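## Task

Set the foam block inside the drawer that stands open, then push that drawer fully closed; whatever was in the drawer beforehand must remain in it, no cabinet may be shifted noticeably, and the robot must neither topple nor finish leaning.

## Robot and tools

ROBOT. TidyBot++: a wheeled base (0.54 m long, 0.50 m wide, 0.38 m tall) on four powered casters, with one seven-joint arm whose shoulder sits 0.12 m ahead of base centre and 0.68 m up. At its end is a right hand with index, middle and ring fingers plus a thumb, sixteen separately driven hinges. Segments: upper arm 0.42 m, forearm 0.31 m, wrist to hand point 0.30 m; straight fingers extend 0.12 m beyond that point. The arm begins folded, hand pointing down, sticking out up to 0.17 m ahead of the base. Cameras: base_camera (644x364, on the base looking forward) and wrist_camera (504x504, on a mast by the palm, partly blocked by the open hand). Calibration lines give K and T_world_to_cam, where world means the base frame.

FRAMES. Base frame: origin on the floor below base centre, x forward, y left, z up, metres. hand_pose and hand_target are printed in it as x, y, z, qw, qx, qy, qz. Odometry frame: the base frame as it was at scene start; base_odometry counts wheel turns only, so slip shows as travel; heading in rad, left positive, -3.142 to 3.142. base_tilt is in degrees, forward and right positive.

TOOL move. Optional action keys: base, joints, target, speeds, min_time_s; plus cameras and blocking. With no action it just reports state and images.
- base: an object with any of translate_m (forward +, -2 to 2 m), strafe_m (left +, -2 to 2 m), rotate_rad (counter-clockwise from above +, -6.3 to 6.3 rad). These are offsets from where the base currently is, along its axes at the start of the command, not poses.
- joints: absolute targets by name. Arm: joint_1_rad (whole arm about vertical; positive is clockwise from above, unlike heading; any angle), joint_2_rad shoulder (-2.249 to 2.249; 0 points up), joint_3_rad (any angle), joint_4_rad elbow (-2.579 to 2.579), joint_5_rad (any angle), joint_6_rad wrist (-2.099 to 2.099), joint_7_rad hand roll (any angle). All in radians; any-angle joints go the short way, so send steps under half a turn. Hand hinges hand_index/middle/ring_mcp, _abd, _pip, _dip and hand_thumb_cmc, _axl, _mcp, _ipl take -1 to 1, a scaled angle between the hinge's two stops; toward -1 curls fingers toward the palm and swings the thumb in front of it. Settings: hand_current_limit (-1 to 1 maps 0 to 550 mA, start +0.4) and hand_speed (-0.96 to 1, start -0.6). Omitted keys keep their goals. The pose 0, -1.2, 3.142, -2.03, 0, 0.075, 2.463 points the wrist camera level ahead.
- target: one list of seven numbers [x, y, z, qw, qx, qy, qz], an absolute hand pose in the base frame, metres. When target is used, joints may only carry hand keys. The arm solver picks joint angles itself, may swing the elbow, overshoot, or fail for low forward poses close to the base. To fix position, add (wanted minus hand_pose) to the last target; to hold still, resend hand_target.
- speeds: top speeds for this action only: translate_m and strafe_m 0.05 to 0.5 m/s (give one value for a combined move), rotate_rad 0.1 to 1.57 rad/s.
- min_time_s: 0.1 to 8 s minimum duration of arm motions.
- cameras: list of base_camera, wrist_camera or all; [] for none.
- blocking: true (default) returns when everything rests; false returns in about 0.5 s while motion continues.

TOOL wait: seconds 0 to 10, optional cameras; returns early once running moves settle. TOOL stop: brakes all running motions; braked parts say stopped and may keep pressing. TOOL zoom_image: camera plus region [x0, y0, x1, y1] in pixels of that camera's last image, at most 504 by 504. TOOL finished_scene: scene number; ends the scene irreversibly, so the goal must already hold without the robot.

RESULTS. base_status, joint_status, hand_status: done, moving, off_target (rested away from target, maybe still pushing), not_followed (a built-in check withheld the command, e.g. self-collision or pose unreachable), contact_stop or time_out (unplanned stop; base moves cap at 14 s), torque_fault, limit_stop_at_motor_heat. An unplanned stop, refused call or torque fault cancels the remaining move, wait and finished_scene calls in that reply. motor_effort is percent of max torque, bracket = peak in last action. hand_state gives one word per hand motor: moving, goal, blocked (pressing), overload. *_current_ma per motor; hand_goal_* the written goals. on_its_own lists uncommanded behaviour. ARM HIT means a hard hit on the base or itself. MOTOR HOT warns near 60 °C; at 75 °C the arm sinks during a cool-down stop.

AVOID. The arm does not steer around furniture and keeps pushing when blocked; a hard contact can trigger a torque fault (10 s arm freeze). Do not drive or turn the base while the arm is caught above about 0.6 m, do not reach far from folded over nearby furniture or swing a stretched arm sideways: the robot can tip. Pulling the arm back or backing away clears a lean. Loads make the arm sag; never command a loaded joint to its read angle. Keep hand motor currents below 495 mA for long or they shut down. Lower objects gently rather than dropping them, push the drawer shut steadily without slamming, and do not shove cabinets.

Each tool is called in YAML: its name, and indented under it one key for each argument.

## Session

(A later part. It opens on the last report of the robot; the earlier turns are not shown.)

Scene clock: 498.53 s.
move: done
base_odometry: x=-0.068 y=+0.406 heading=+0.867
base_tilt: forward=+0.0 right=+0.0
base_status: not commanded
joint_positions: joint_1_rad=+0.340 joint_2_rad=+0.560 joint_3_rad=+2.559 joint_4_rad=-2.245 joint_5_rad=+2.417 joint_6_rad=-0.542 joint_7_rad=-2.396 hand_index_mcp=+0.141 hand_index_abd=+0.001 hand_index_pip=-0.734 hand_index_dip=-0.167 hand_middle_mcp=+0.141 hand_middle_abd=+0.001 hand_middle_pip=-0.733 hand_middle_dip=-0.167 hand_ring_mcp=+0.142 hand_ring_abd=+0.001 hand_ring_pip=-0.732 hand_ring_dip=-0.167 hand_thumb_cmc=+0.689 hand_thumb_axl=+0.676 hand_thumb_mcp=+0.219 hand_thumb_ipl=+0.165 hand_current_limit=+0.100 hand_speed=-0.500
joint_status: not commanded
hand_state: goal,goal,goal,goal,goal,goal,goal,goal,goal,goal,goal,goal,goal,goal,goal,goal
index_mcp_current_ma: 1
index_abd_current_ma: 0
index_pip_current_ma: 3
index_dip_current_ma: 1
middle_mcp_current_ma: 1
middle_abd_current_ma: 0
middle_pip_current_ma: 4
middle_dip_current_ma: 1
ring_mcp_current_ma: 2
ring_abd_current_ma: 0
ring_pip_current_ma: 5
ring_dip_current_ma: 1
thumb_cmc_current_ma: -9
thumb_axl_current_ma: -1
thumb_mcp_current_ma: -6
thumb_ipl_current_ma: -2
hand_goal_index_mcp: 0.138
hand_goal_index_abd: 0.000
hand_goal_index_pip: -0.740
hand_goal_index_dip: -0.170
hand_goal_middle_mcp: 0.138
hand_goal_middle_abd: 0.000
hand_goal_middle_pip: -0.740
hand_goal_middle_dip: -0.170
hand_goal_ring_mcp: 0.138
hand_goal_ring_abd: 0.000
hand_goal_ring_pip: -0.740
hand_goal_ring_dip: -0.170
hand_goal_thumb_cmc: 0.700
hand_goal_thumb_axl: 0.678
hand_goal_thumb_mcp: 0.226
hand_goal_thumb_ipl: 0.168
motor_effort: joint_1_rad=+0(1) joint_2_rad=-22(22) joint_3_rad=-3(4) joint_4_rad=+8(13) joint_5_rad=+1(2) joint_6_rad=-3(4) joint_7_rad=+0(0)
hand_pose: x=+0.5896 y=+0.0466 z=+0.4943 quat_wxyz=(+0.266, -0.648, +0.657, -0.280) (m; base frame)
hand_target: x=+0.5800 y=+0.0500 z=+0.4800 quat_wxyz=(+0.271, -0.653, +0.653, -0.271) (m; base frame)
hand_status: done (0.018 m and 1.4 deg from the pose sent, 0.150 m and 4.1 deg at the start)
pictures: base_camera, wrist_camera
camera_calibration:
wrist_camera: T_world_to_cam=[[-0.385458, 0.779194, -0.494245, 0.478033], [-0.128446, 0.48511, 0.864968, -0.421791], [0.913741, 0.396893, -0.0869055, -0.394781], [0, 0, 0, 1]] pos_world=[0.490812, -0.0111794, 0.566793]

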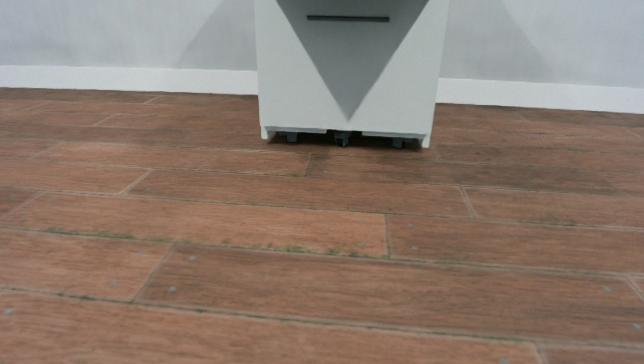

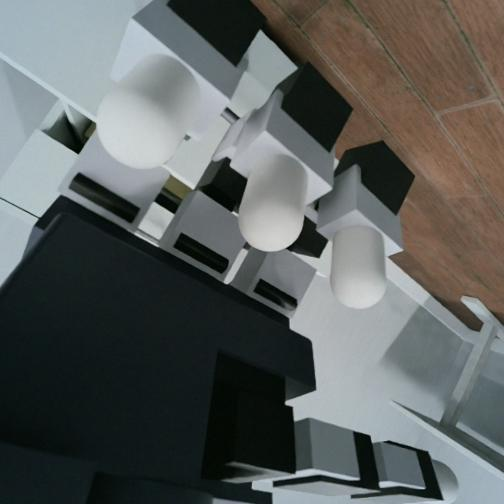

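move:
  base: {"translate_m":0.12}
  speeds: {"translate_m":0.08}
  cameras: ["all"]

Scene clock: 503.63 s.
move: done
base_odometry: x=+0.010 y=+0.498 heading=+0.867
base_tilt: forward=+0.0 right=+0.0
base_status: done
joint_positions: joint_1_rad=+0.340 joint_2_rad=+0.563 joint_3_rad=+2.559 joint_4_rad=-2.256 joint_5_rad=+2.419 joint_6_rad=-0.544 joint_7_rad=-2.399 hand_index_mcp=+0.141 hand_index_abd=+0.001 hand_index_pip=-0.734 hand_index_dip=-0.167 hand_middle_mcp=+0.137 hand_middle_abd=+0.001 hand_middle_pip=-0.733 hand_middle_dip=-0.167 hand_ring_mcp=+0.131 hand_ring_abd=+0.001 hand_ring_pip=-0.732 hand_ring_dip=-0.167 hand_thumb_cmc=+0.689 hand_thumb_axl=+0.676 hand_thumb_mcp=+0.219 hand_thumb_ipl=+0.165 hand_current_limit=+0.100 hand_speed=-0.500
joint_status: not commanded
hand_state: goal,goal,goal,goal,goal,goal,goal,goal,goal,goal,goal,goal,goal,goal,goal,goal
index_mcp_current_ma: 1
index_abd_current_ma: 0
index_pip_current_ma: 3
index_dip_current_ma: 1
middle_mcp_current_ma: 0
middle_abd_current_ma: 0
middle_pip_current_ma: 4
middle_dip_current_ma: 1
ring_mcp_current_ma: -4
ring_abd_current_ma: 0
ring_pip_current_ma: 4
ring_dip_current_ma: 1
thumb_cmc_current_ma: -9
thumb_axl_current_ma: -1
thumb_mcp_current_ma: -5
thumb_ipl_current_ma: -2
hand_goal_index_mcp: 0.138
hand_goal_index_abd: 0.000
hand_goal_index_pip: -0.740
hand_goal_index_dip: -0.170
hand_goal_middle_mcp: 0.138
hand_goal_middle_abd: 0.000
hand_goal_middle_pip: -0.740
hand_goal_middle_dip: -0.170
hand_goal_ring_mcp: 0.138
hand_goal_ring_abd: 0.000
hand_goal_ring_pip: -0.740
hand_goal_ring_dip: -0.170
hand_goal_thumb_cmc: 0.700
hand_goal_thumb_axl: 0.678
hand_goal_thumb_mcp: 0.226
hand_goal_thumb_ipl: 0.168
motor_effort: joint_1_rad=-1(1) joint_2_rad=-22(23) joint_3_rad=-3(4) joint_4_rad=+8(11) joint_5_rad=+2(3) joint_6_rad=-4(5) joint_7_rad=+0(1)
hand_pose: x=+0.5840 y=+0.0463 z=+0.4908 quat_wxyz=(+0.263, -0.649, +0.658, -0.277) (m; base frame)
hand_target: x=+0.5800 y=+0.0500 z=+0.4800 quat_wxyz=(+0.271, -0.653, +0.653, -0.271) (m; base frame)
hand_status: not commanded
pictures: base_camera, wrist_camera
camera_calibration:
wrist_camera: T_world_to_cam=[[-0.391534, 0.778379, -0.490742, 0.476267], [-0.120719, 0.485259, 0.865997, -0.424451], [0.91221, 0.398309, -0.0960303, -0.384559], [0, 0, 0, 1]] pos_world=[0.486034, -0.0115745, 0.564368]

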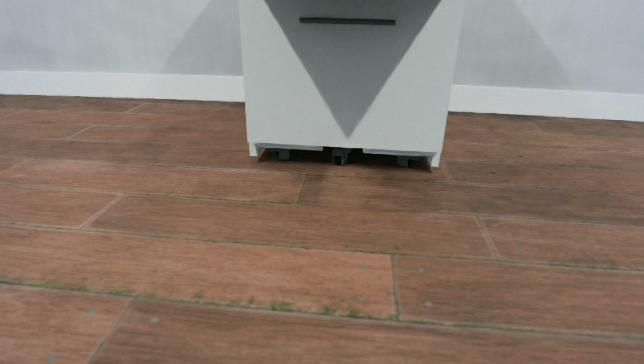

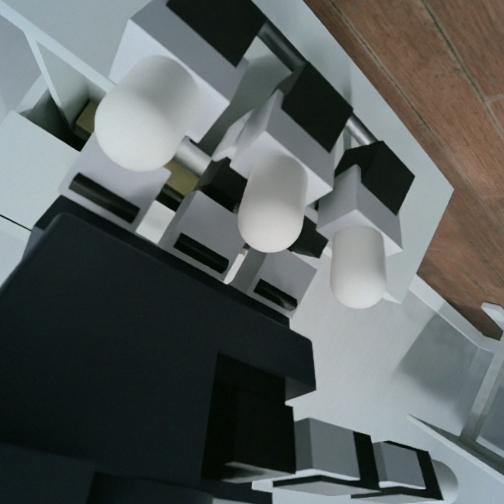

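move:
  base: {"translate_m":0.18}
  speeds: {"translate_m":0.08}
  cameras: ["all"]

Scene clock: 507.97 s.
move: done
base_odometry: x=+0.126 y=+0.635 heading=+0.867
base_tilt: forward=+0.0 right=+0.0
base_status: done
joint_positions: joint_1_rad=+0.349 joint_2_rad=+0.564 joint_3_rad=+2.557 joint_4_rad=-2.271 joint_5_rad=+2.424 joint_6_rad=-0.546 joint_7_rad=-2.400 hand_index_mcp=+0.138 hand_index_abd=+0.001 hand_index_pip=-0.734 hand_index_dip=-0.167 hand_middle_mcp=+0.136 hand_middle_abd=+0.001 hand_middle_pip=-0.733 hand_middle_dip=-0.167 hand_ring_mcp=+0.121 hand_ring_abd=+0.001 hand_ring_pip=-0.732 hand_ring_dip=-0.167 hand_thumb_cmc=+0.689 hand_thumb_axl=+0.676 hand_thumb_mcp=+0.219 hand_thumb_ipl=+0.165 hand_current_limit=+0.100 hand_speed=-0.500
joint_status: not commanded
hand_state: goal,goal,goal,goal,goal,goal,goal,goal,goal,goal,goal,goal,goal,goal,goal,goal
index_mcp_current_ma: 0
index_abd_current_ma: 0
index_pip_current_ma: 3
index_dip_current_ma: 1
middle_mcp_current_ma: -1
middle_abd_current_ma: 0
middle_pip_current_ma: 4
middle_dip_current_ma: 1
ring_mcp_current_ma: -18
ring_abd_current_ma: 0
ring_pip_current_ma: 4
ring_dip_current_ma: 1
thumb_cmc_current_ma: -9
thumb_axl_current_ma: -1
thumb_mcp_current_ma: -5
thumb_ipl_current_ma: -2
hand_goal_index_mcp: 0.138
hand_goal_index_abd: 0.000
hand_goal_index_pip: -0.740
hand_goal_index_dip: -0.170
hand_goal_middle_mcp: 0.138
hand_goal_middle_abd: 0.000
hand_goal_middle_pip: -0.740
hand_goal_middle_dip: -0.170
hand_goal_ring_mcp: 0.138
hand_goal_ring_abd: 0.000
hand_goal_ring_pip: -0.740
hand_goal_ring_dip: -0.170
hand_goal_thumb_cmc: 0.700
hand_goal_thumb_axl: 0.678
hand_goal_thumb_mcp: 0.226
hand_goal_thumb_ipl: 0.168
motor_effort: joint_1_rad=-1(2) joint_2_rad=-21(23) joint_3_rad=-4(5) joint_4_rad=+9(12) joint_5_rad=+3(4) joint_6_rad=-4(6) joint_7_rad=+0(0)
hand_pose: x=+0.5762 y=+0.0430 z=+0.4869 quat_wxyz=(+0.258, -0.651, +0.659, -0.274) (m; base frame)
hand_target: x=+0.5800 y=+0.0500 z=+0.4800 quat_wxyz=(+0.271, -0.653, +0.653, -0.271) (m; base frame)
hand_status: not commanded
pictures: base_camera, wrist_camera
camera_calibration:
wrist_camera: T_world_to_cam=[[-0.397374, 0.777197, -0.487912, 0.475933], [-0.10977, 0.487618, 0.866129, -0.426869], [0.911068, 0.397735, -0.108454, -0.369786], [0, 0, 0, 1]] pos_world=[0.479167, -0.0146685, 0.561832]

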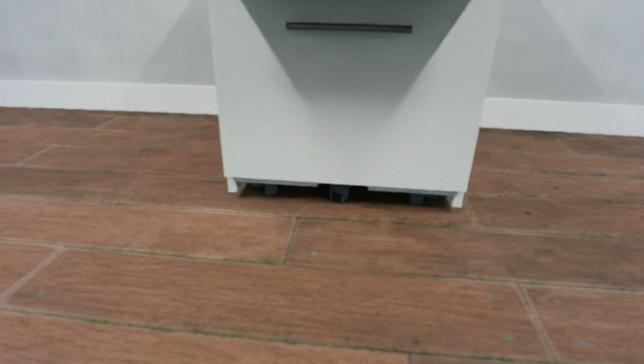

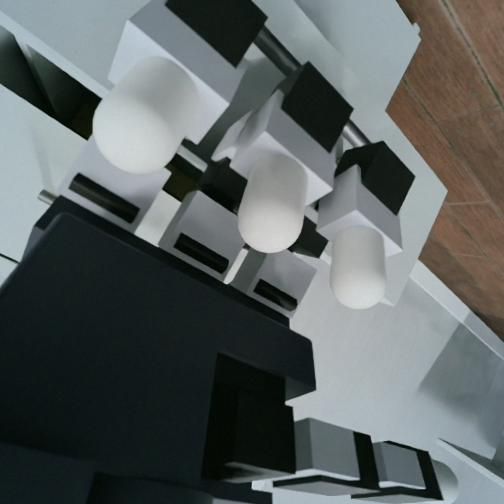

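move:
  base: {"translate_m":0.07}
  speeds: {"translate_m":0.06}
  cameras: ["all"]

Scene clock: 511.97 s.
move: done
base_odometry: x=+0.172 y=+0.688 heading=+0.867
base_tilt: forward=+0.0 right=+0.0
base_status: done
joint_positions: joint_1_rad=+0.351 joint_2_rad=+0.564 joint_3_rad=+2.555 joint_4_rad=-2.277 joint_5_rad=+2.427 joint_6_rad=-0.547 joint_7_rad=-2.400 hand_index_mcp=+0.138 hand_index_abd=+0.001 hand_index_pip=-0.734 hand_index_dip=-0.167 hand_middle_mcp=+0.137 hand_middle_abd=+0.001 hand_middle_pip=-0.733 hand_middle_dip=-0.167 hand_ring_mcp=+0.122 hand_ring_abd=+0.001 hand_ring_pip=-0.732 hand_ring_dip=-0.167 hand_thumb_cmc=+0.689 hand_thumb_axl=+0.676 hand_thumb_mcp=+0.219 hand_thumb_ipl=+0.165 hand_current_limit=+0.100 hand_speed=-0.500
joint_status: not commanded
hand_state: goal,goal,goal,goal,goal,goal,goal,goal,goal,goal,goal,goal,goal,goal,goal,goal
index_mcp_current_ma: 0
index_abd_current_ma: 0
index_pip_current_ma: 3
index_dip_current_ma: 1
middle_mcp_current_ma: 0
middle_abd_current_ma: 0
middle_pip_current_ma: 4
middle_dip_current_ma: 1
ring_mcp_current_ma: -16
ring_abd_current_ma: 0
ring_pip_current_ma: 4
ring_dip_current_ma: 1
thumb_cmc_current_ma: -9
thumb_axl_current_ma: -1
thumb_mcp_current_ma: -5
thumb_ipl_current_ma: -2
hand_goal_index_mcp: 0.138
hand_goal_index_abd: 0.000
hand_goal_index_pip: -0.740
hand_goal_index_dip: -0.170
hand_goal_middle_mcp: 0.138
hand_goal_middle_abd: 0.000
hand_goal_middle_pip: -0.740
hand_goal_middle_dip: -0.170
hand_goal_ring_mcp: 0.138
hand_goal_ring_abd: 0.000
hand_goal_ring_pip: -0.740
hand_goal_ring_dip: -0.170
hand_goal_thumb_cmc: 0.700
hand_goal_thumb_axl: 0.678
hand_goal_thumb_mcp: 0.226
hand_goal_thumb_ipl: 0.168
motor_effort: joint_1_rad=-1(2) joint_2_rad=-21(23) joint_3_rad=-4(5) joint_4_rad=+8(12) joint_5_rad=+2(4) joint_6_rad=-4(5) joint_7_rad=+0(0)
hand_pose: x=+0.5737 y=+0.0429 z=+0.4857 quat_wxyz=(+0.257, -0.653, +0.658, -0.272) (m; base frame)
hand_target: x=+0.5800 y=+0.0500 z=+0.4800 quat_wxyz=(+0.271, -0.653, +0.653, -0.271) (m; base frame)
hand_status: not commanded
pictures: base_camera, wrist_camera
camera_calibration:
wrist_camera: T_world_to_cam=[[-0.401496, 0.775376, -0.487435, 0.476641], [-0.10831, 0.488283, 0.865938, -0.426824], [0.909434, 0.400465, -0.112062, -0.365094], [0, 0, 0, 1]] pos_world=[0.477169, -0.0149578, 0.561022]

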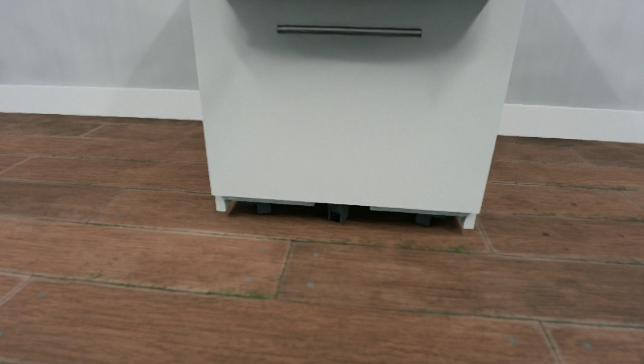

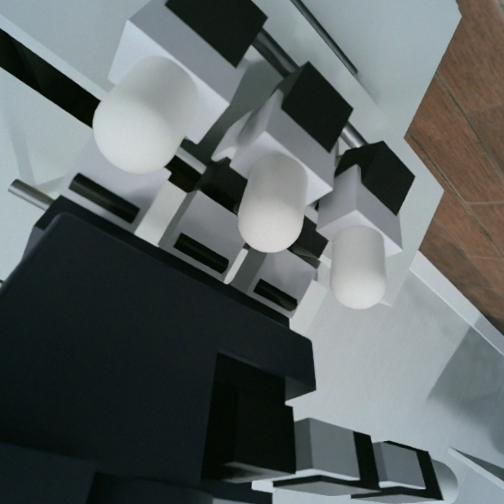

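move:
  base: {"translate_m":0.05}
  speeds: {"translate_m":0.05}
  cameras: ["all"]

Scene clock: 517.17 s.
move: done
base_odometry: x=+0.204 y=+0.727 heading=+0.867
base_tilt: forward=+0.0 right=+0.0
base_status: done
joint_positions: joint_1_rad=+0.351 joint_2_rad=+0.565 joint_3_rad=+2.553 joint_4_rad=-2.279 joint_5_rad=+2.432 joint_6_rad=-0.550 joint_7_rad=-2.401 hand_index_mcp=+0.138 hand_index_abd=+0.001 hand_index_pip=-0.734 hand_index_dip=-0.167 hand_middle_mcp=+0.137 hand_middle_abd=+0.001 hand_middle_pip=-0.733 hand_middle_dip=-0.167 hand_ring_mcp=+0.137 hand_ring_abd=+0.001 hand_ring_pip=-0.732 hand_ring_dip=-0.167 hand_thumb_cmc=+0.689 hand_thumb_axl=+0.676 hand_thumb_mcp=+0.219 hand_thumb_ipl=+0.165 hand_current_limit=+0.100 hand_speed=-0.500
joint_status: not commanded
hand_state: goal,goal,goal,goal,goal,goal,goal,goal,goal,goal,goal,goal,goal,goal,goal,goal
index_mcp_current_ma: 0
index_abd_current_ma: 0
index_pip_current_ma: 3
index_dip_current_ma: 1
middle_mcp_current_ma: 0
middle_abd_current_ma: 0
middle_pip_current_ma: 4
middle_dip_current_ma: 1
ring_mcp_current_ma: 0
ring_abd_current_ma: 0
ring_pip_current_ma: 4
ring_dip_current_ma: 1
thumb_cmc_current_ma: -9
thumb_axl_current_ma: -1
thumb_mcp_current_ma: -5
thumb_ipl_current_ma: -2
hand_goal_index_mcp: 0.138
hand_goal_index_abd: 0.000
hand_goal_index_pip: -0.740
hand_goal_index_dip: -0.170
hand_goal_middle_mcp: 0.138
hand_goal_middle_abd: 0.000
hand_goal_middle_pip: -0.740
hand_goal_middle_dip: -0.170
hand_goal_ring_mcp: 0.138
hand_goal_ring_abd: 0.000
hand_goal_ring_pip: -0.740
hand_goal_ring_dip: -0.170
hand_goal_thumb_cmc: 0.700
hand_goal_thumb_axl: 0.678
hand_goal_thumb_mcp: 0.226
hand_goal_thumb_ipl: 0.168
motor_effort: joint_1_rad=+0(2) joint_2_rad=-21(22) joint_3_rad=-3(5) joint_4_rad=+7(13) joint_5_rad=+1(4) joint_6_rad=-4(6) joint_7_rad=+0(1)
hand_pose: x=+0.5734 y=+0.0436 z=+0.4857 quat_wxyz=(+0.258, -0.655, +0.656, -0.273) (m; base frame)
hand_target: x=+0.5800 y=+0.0500 z=+0.4800 quat_wxyz=(+0.271, -0.653, +0.653, -0.271) (m; base frame)
hand_status: not commanded
pictures: base_camera, wrist_camera
camera_calibration:
wrist_camera: T_world_to_cam=[[-0.404906, 0.772253, -0.489567, 0.479154], [-0.112584, 0.48924, 0.864852, -0.424195], [0.907401, 0.405301, -0.111153, -0.364557], [0, 0, 0, 1]] pos_world=[0.477054, -0.0147396, 0.560923]

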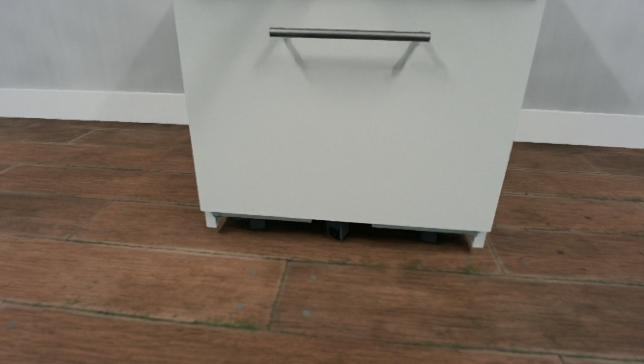

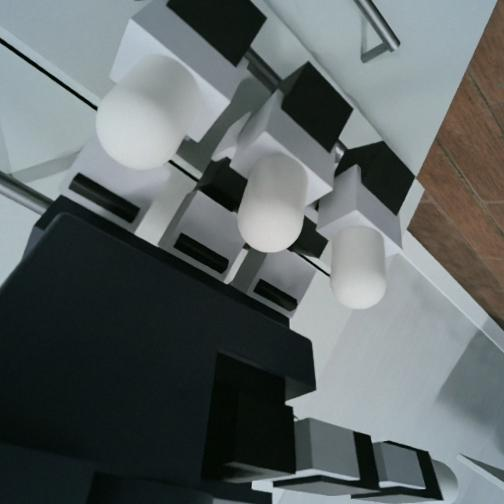

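move:
  base: {"translate_m":0.02}
  speeds: {"translate_m":0.05}
  cameras: ["all"]

zoom_image:
  camera: "wrist_camera"
  region: [0, 0, 250, 250]

Scene clock: 520.50 s.
move: done
base_odometry: x=+0.217 y=+0.742 heading=+0.867
base_tilt: forward=+0.0 right=+0.0
base_status: done
joint_positions: joint_1_rad=+0.351 joint_2_rad=+0.572 joint_3_rad=+2.553 joint_4_rad=-2.282 joint_5_rad=+2.433 joint_6_rad=-0.552 joint_7_rad=-2.404 hand_index_mcp=+0.139 hand_index_abd=+0.001 hand_index_pip=-0.734 hand_index_dip=-0.167 hand_middle_mcp=+0.138 hand_middle_abd=+0.001 hand_middle_pip=-0.733 hand_middle_dip=-0.167 hand_ring_mcp=+0.138 hand_ring_abd=+0.001 hand_ring_pip=-0.733 hand_ring_dip=-0.167 hand_thumb_cmc=+0.689 hand_thumb_axl=+0.676 hand_thumb_mcp=+0.219 hand_thumb_ipl=+0.165 hand_current_limit=+0.100 hand_speed=-0.500
joint_status: not commanded
hand_state: goal,goal,goal,goal,goal,goal,goal,goal,goal,goal,goal,goal,goal,goal,goal,goal
index_mcp_current_ma: 0
index_abd_current_ma: 0
index_pip_current_ma: 3
index_dip_current_ma: 1
middle_mcp_current_ma: 0
middle_abd_current_ma: 0
middle_pip_current_ma: 4
middle_dip_current_ma: 1
ring_mcp_current_ma: 0
ring_abd_current_ma: 0
ring_pip_current_ma: 4
ring_dip_current_ma: 1
thumb_cmc_current_ma: -8
thumb_axl_current_ma: -1
thumb_mcp_current_ma: -5
thumb_ipl_current_ma: -2
hand_goal_index_mcp: 0.138
hand_goal_index_abd: 0.000
hand_goal_index_pip: -0.740
hand_goal_index_dip: -0.170
hand_goal_middle_mcp: 0.138
hand_goal_middle_abd: 0.000
hand_goal_middle_pip: -0.740
hand_goal_middle_dip: -0.170
hand_goal_ring_mcp: 0.138
hand_goal_ring_abd: 0.000
hand_goal_ring_pip: -0.740
hand_goal_ring_dip: -0.170
hand_goal_thumb_cmc: 0.700
hand_goal_thumb_axl: 0.678
hand_goal_thumb_mcp: 0.226
hand_goal_thumb_ipl: 0.168
motor_effort: joint_1_rad=-1(1) joint_2_rad=-22(25) joint_3_rad=-3(4) joint_4_rad=+7(15) joint_5_rad=+1(5) joint_6_rad=-4(9) joint_7_rad=+0(2)
hand_pose: x=+0.5710 y=+0.0438 z=+0.4824 quat_wxyz=(+0.256, -0.655, +0.658, -0.270) (m; base frame)
hand_target: x=+0.5800 y=+0.0500 z=+0.4800 quat_wxyz=(+0.271, -0.653, +0.653, -0.271) (m; base frame)
hand_status: not commanded
pictures: base_camera, wrist_camera
camera_calibration:
wrist_camera: T_world_to_cam=[[-0.406614, 0.774704, -0.484251, 0.474684], [-0.10506, 0.486881, 0.867127, -0.427091], [0.907539, 0.403461, -0.116582, -0.360243], [0, 0, 0, 1]] pos_world=[0.475077, -0.0144531, 0.55821]

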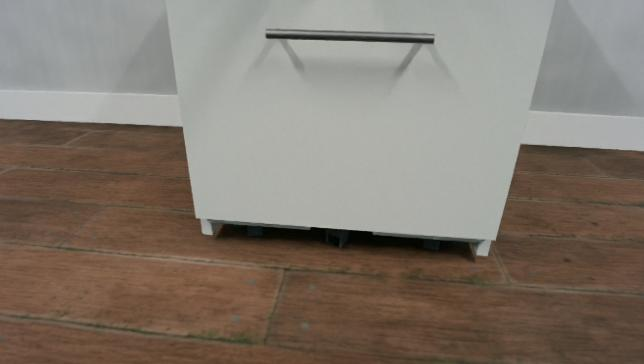

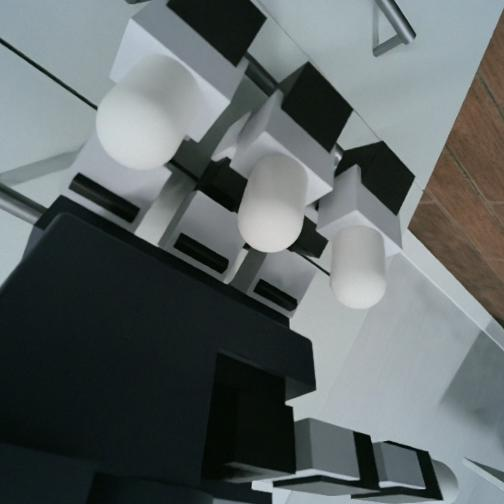

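Scaled by 2.016 from the camera's 504x504 image, which has a finer 720x720 frame.

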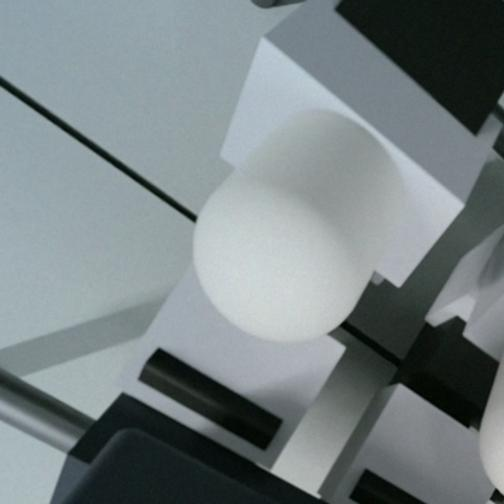

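move:
  base: {"translate_m":0.02}
  speeds: {"translate_m":0.05}
  cameras: ["base_camera"]

move:
  base: {"translate_m":-0.35}
  cameras: ["all"]

Scene clock: 525.40 s.
move: done
base_odometry: x=+0.230 y=+0.757 heading=+0.867
base_tilt: forward=+0.0 right=+0.0
base_status: done
joint_positions: joint_1_rad=+0.352 joint_2_rad=+0.567 joint_3_rad=+2.551 joint_4_rad=-2.307 joint_5_rad=+2.434 joint_6_rad=-0.560 joint_7_rad=-2.409 hand_index_mcp=+0.139 hand_index_abd=+0.001 hand_index_pip=-0.734 hand_index_dip=-0.167 hand_middle_mcp=+0.138 hand_middle_abd=+0.001 hand_middle_pip=-0.733 hand_middle_dip=-0.167 hand_ring_mcp=+0.138 hand_ring_abd=+0.001 hand_ring_pip=-0.733 hand_ring_dip=-0.167 hand_thumb_cmc=+0.689 hand_thumb_axl=+0.676 hand_thumb_mcp=+0.219 hand_thumb_ipl=+0.165 hand_current_limit=+0.100 hand_speed=-0.500
joint_status: not commanded
hand_state: goal,goal,goal,goal,goal,goal,goal,goal,goal,goal,goal,goal,goal,goal,goal,goal
index_mcp_current_ma: 0
index_abd_current_ma: 0
index_pip_current_ma: 3
index_dip_current_ma: 1
middle_mcp_current_ma: 0
middle_abd_current_ma: 0
middle_pip_current_ma: 4
middle_dip_current_ma: 1
ring_mcp_current_ma: 0
ring_abd_current_ma: 0
ring_pip_current_ma: 4
ring_dip_current_ma: 1
thumb_cmc_current_ma: -8
thumb_axl_current_ma: -1
thumb_mcp_current_ma: -5
thumb_ipl_current_ma: -2
hand_goal_index_mcp: 0.138
hand_goal_index_abd: 0.000
hand_goal_index_pip: -0.740
hand_goal_index_dip: -0.170
hand_goal_middle_mcp: 0.138
hand_goal_middle_abd: 0.000
hand_goal_middle_pip: -0.740
hand_goal_middle_dip: -0.170
hand_goal_ring_mcp: 0.138
hand_goal_ring_abd: 0.000
hand_goal_ring_pip: -0.740
hand_goal_ring_dip: -0.170
hand_goal_thumb_cmc: 0.700
hand_goal_thumb_axl: 0.678
hand_goal_thumb_mcp: 0.226
hand_goal_thumb_ipl: 0.168
motor_effort: joint_1_rad=-2(2) joint_2_rad=-17(24) joint_3_rad=-3(4) joint_4_rad=+14(18) joint_5_rad=+4(6) joint_6_rad=-4(9) joint_7_rad=+0(1)
hand_pose: x=+0.5599 y=+0.0425 z=+0.4795 quat_wxyz=(+0.250, -0.658, +0.658, -0.267) (m; base frame)
hand_target: x=+0.5800 y=+0.0500 z=+0.4800 quat_wxyz=(+0.271, -0.653, +0.653, -0.271) (m; base frame)
hand_status: not commanded
pictures: base_camera

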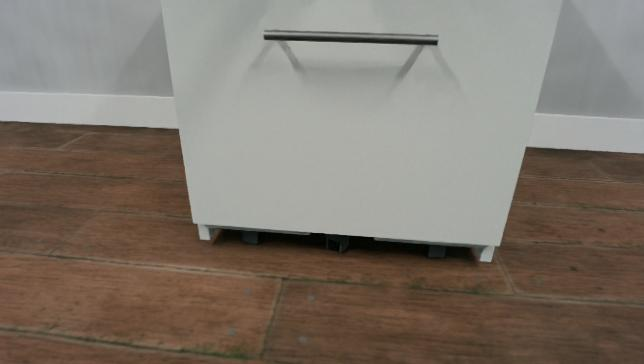

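Scene clock: 527.37 s.
move: done
base_odometry: x=+0.004 y=+0.490 heading=+0.868
base_tilt: forward=+0.0 right=+0.0
base_status: done
joint_positions: joint_1_rad=+0.352 joint_2_rad=+0.578 joint_3_rad=+2.551 joint_4_rad=-2.278 joint_5_rad=+2.440 joint_6_rad=-0.560 joint_7_rad=-2.409 hand_index_mcp=+0.139 hand_index_abd=+0.001 hand_index_pip=-0.734 hand_index_dip=-0.167 hand_middle_mcp=+0.138 hand_middle_abd=+0.001 hand_middle_pip=-0.733 hand_middle_dip=-0.167 hand_ring_mcp=+0.138 hand_ring_abd=+0.001 hand_ring_pip=-0.733 hand_ring_dip=-0.167 hand_thumb_cmc=+0.689 hand_thumb_axl=+0.676 hand_thumb_mcp=+0.220 hand_thumb_ipl=+0.165 hand_current_limit=+0.100 hand_speed=-0.500
joint_status: not commanded
hand_state: goal,goal,goal,goal,goal,goal,goal,goal,goal,goal,goal,goal,goal,goal,goal,goal
index_mcp_current_ma: 0
index_abd_current_ma: 0
index_pip_current_ma: 3
index_dip_current_ma: 1
middle_mcp_current_ma: 0
middle_abd_current_ma: 0
middle_pip_current_ma: 4
middle_dip_current_ma: 1
ring_mcp_current_ma: 0
ring_abd_current_ma: 0
ring_pip_current_ma: 4
ring_dip_current_ma: 1
thumb_cmc_current_ma: -8
thumb_axl_current_ma: -1
thumb_mcp_current_ma: -5
thumb_ipl_current_ma: -2
hand_goal_index_mcp: 0.138
hand_goal_index_abd: 0.000
hand_goal_index_pip: -0.740
hand_goal_index_dip: -0.170
hand_goal_middle_mcp: 0.138
hand_goal_middle_abd: 0.000
hand_goal_middle_pip: -0.740
hand_goal_middle_dip: -0.170
hand_goal_ring_mcp: 0.138
hand_goal_ring_abd: 0.000
hand_goal_ring_pip: -0.740
hand_goal_ring_dip: -0.170
hand_goal_thumb_cmc: 0.700
hand_goal_thumb_axl: 0.678
hand_goal_thumb_mcp: 0.226
hand_goal_thumb_ipl: 0.168
motor_effort: joint_1_rad=+0(2) joint_2_rad=-21(24) joint_3_rad=-4(4) joint_4_rad=+6(12) joint_5_rad=+2(4) joint_6_rad=-4(5) joint_7_rad=-1(1)
hand_pose: x=+0.5748 y=+0.0439 z=+0.4826 quat_wxyz=(+0.258, -0.653, +0.658, -0.272) (m; base frame)
hand_target: x=+0.5800 y=+0.0500 z=+0.4800 quat_wxyz=(+0.271, -0.653, +0.653, -0.271) (m; base frame)
hand_status: not commanded
pictures: base_camera, wrist_camera
camera_calibration:
wrist_camera: T_world_to_cam=[[-0.402111, 0.775568, -0.486622, 0.474687], [-0.110782, 0.486367, 0.866704, -0.423394], [0.908864, 0.402419, -0.109654, -0.367699], [0, 0, 0, 1]] pos_world=[0.478161, -0.0142581, 0.55763]

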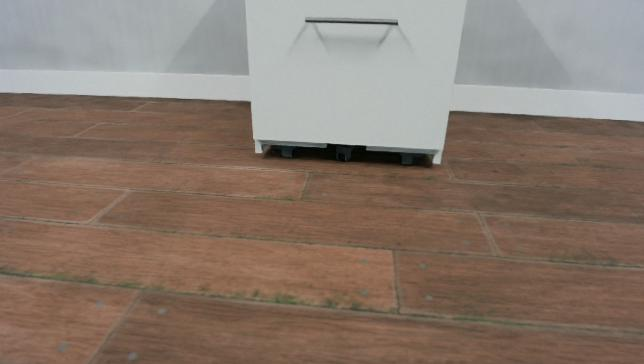

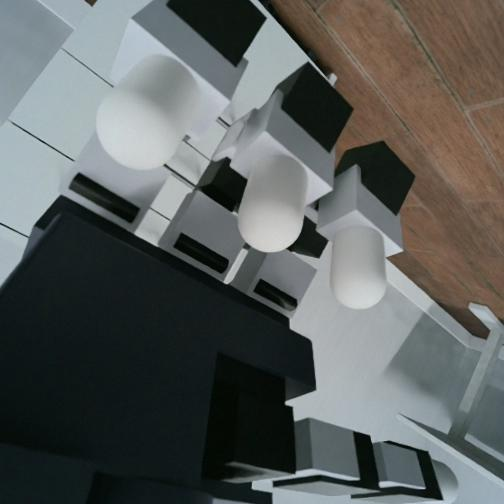

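zoom_image:
  camera: "wrist_camera"
  region: [0, 0, 200, 250]

Scaled by 2.016 from the camera's 504x504 image, which has a finer 720x720 frame.

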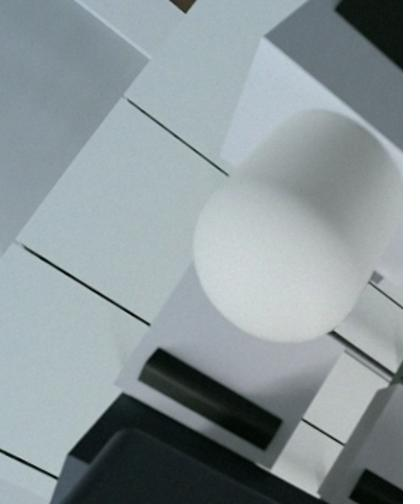

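finished_scene:
  scene: 1

The scene is finished: the task was done.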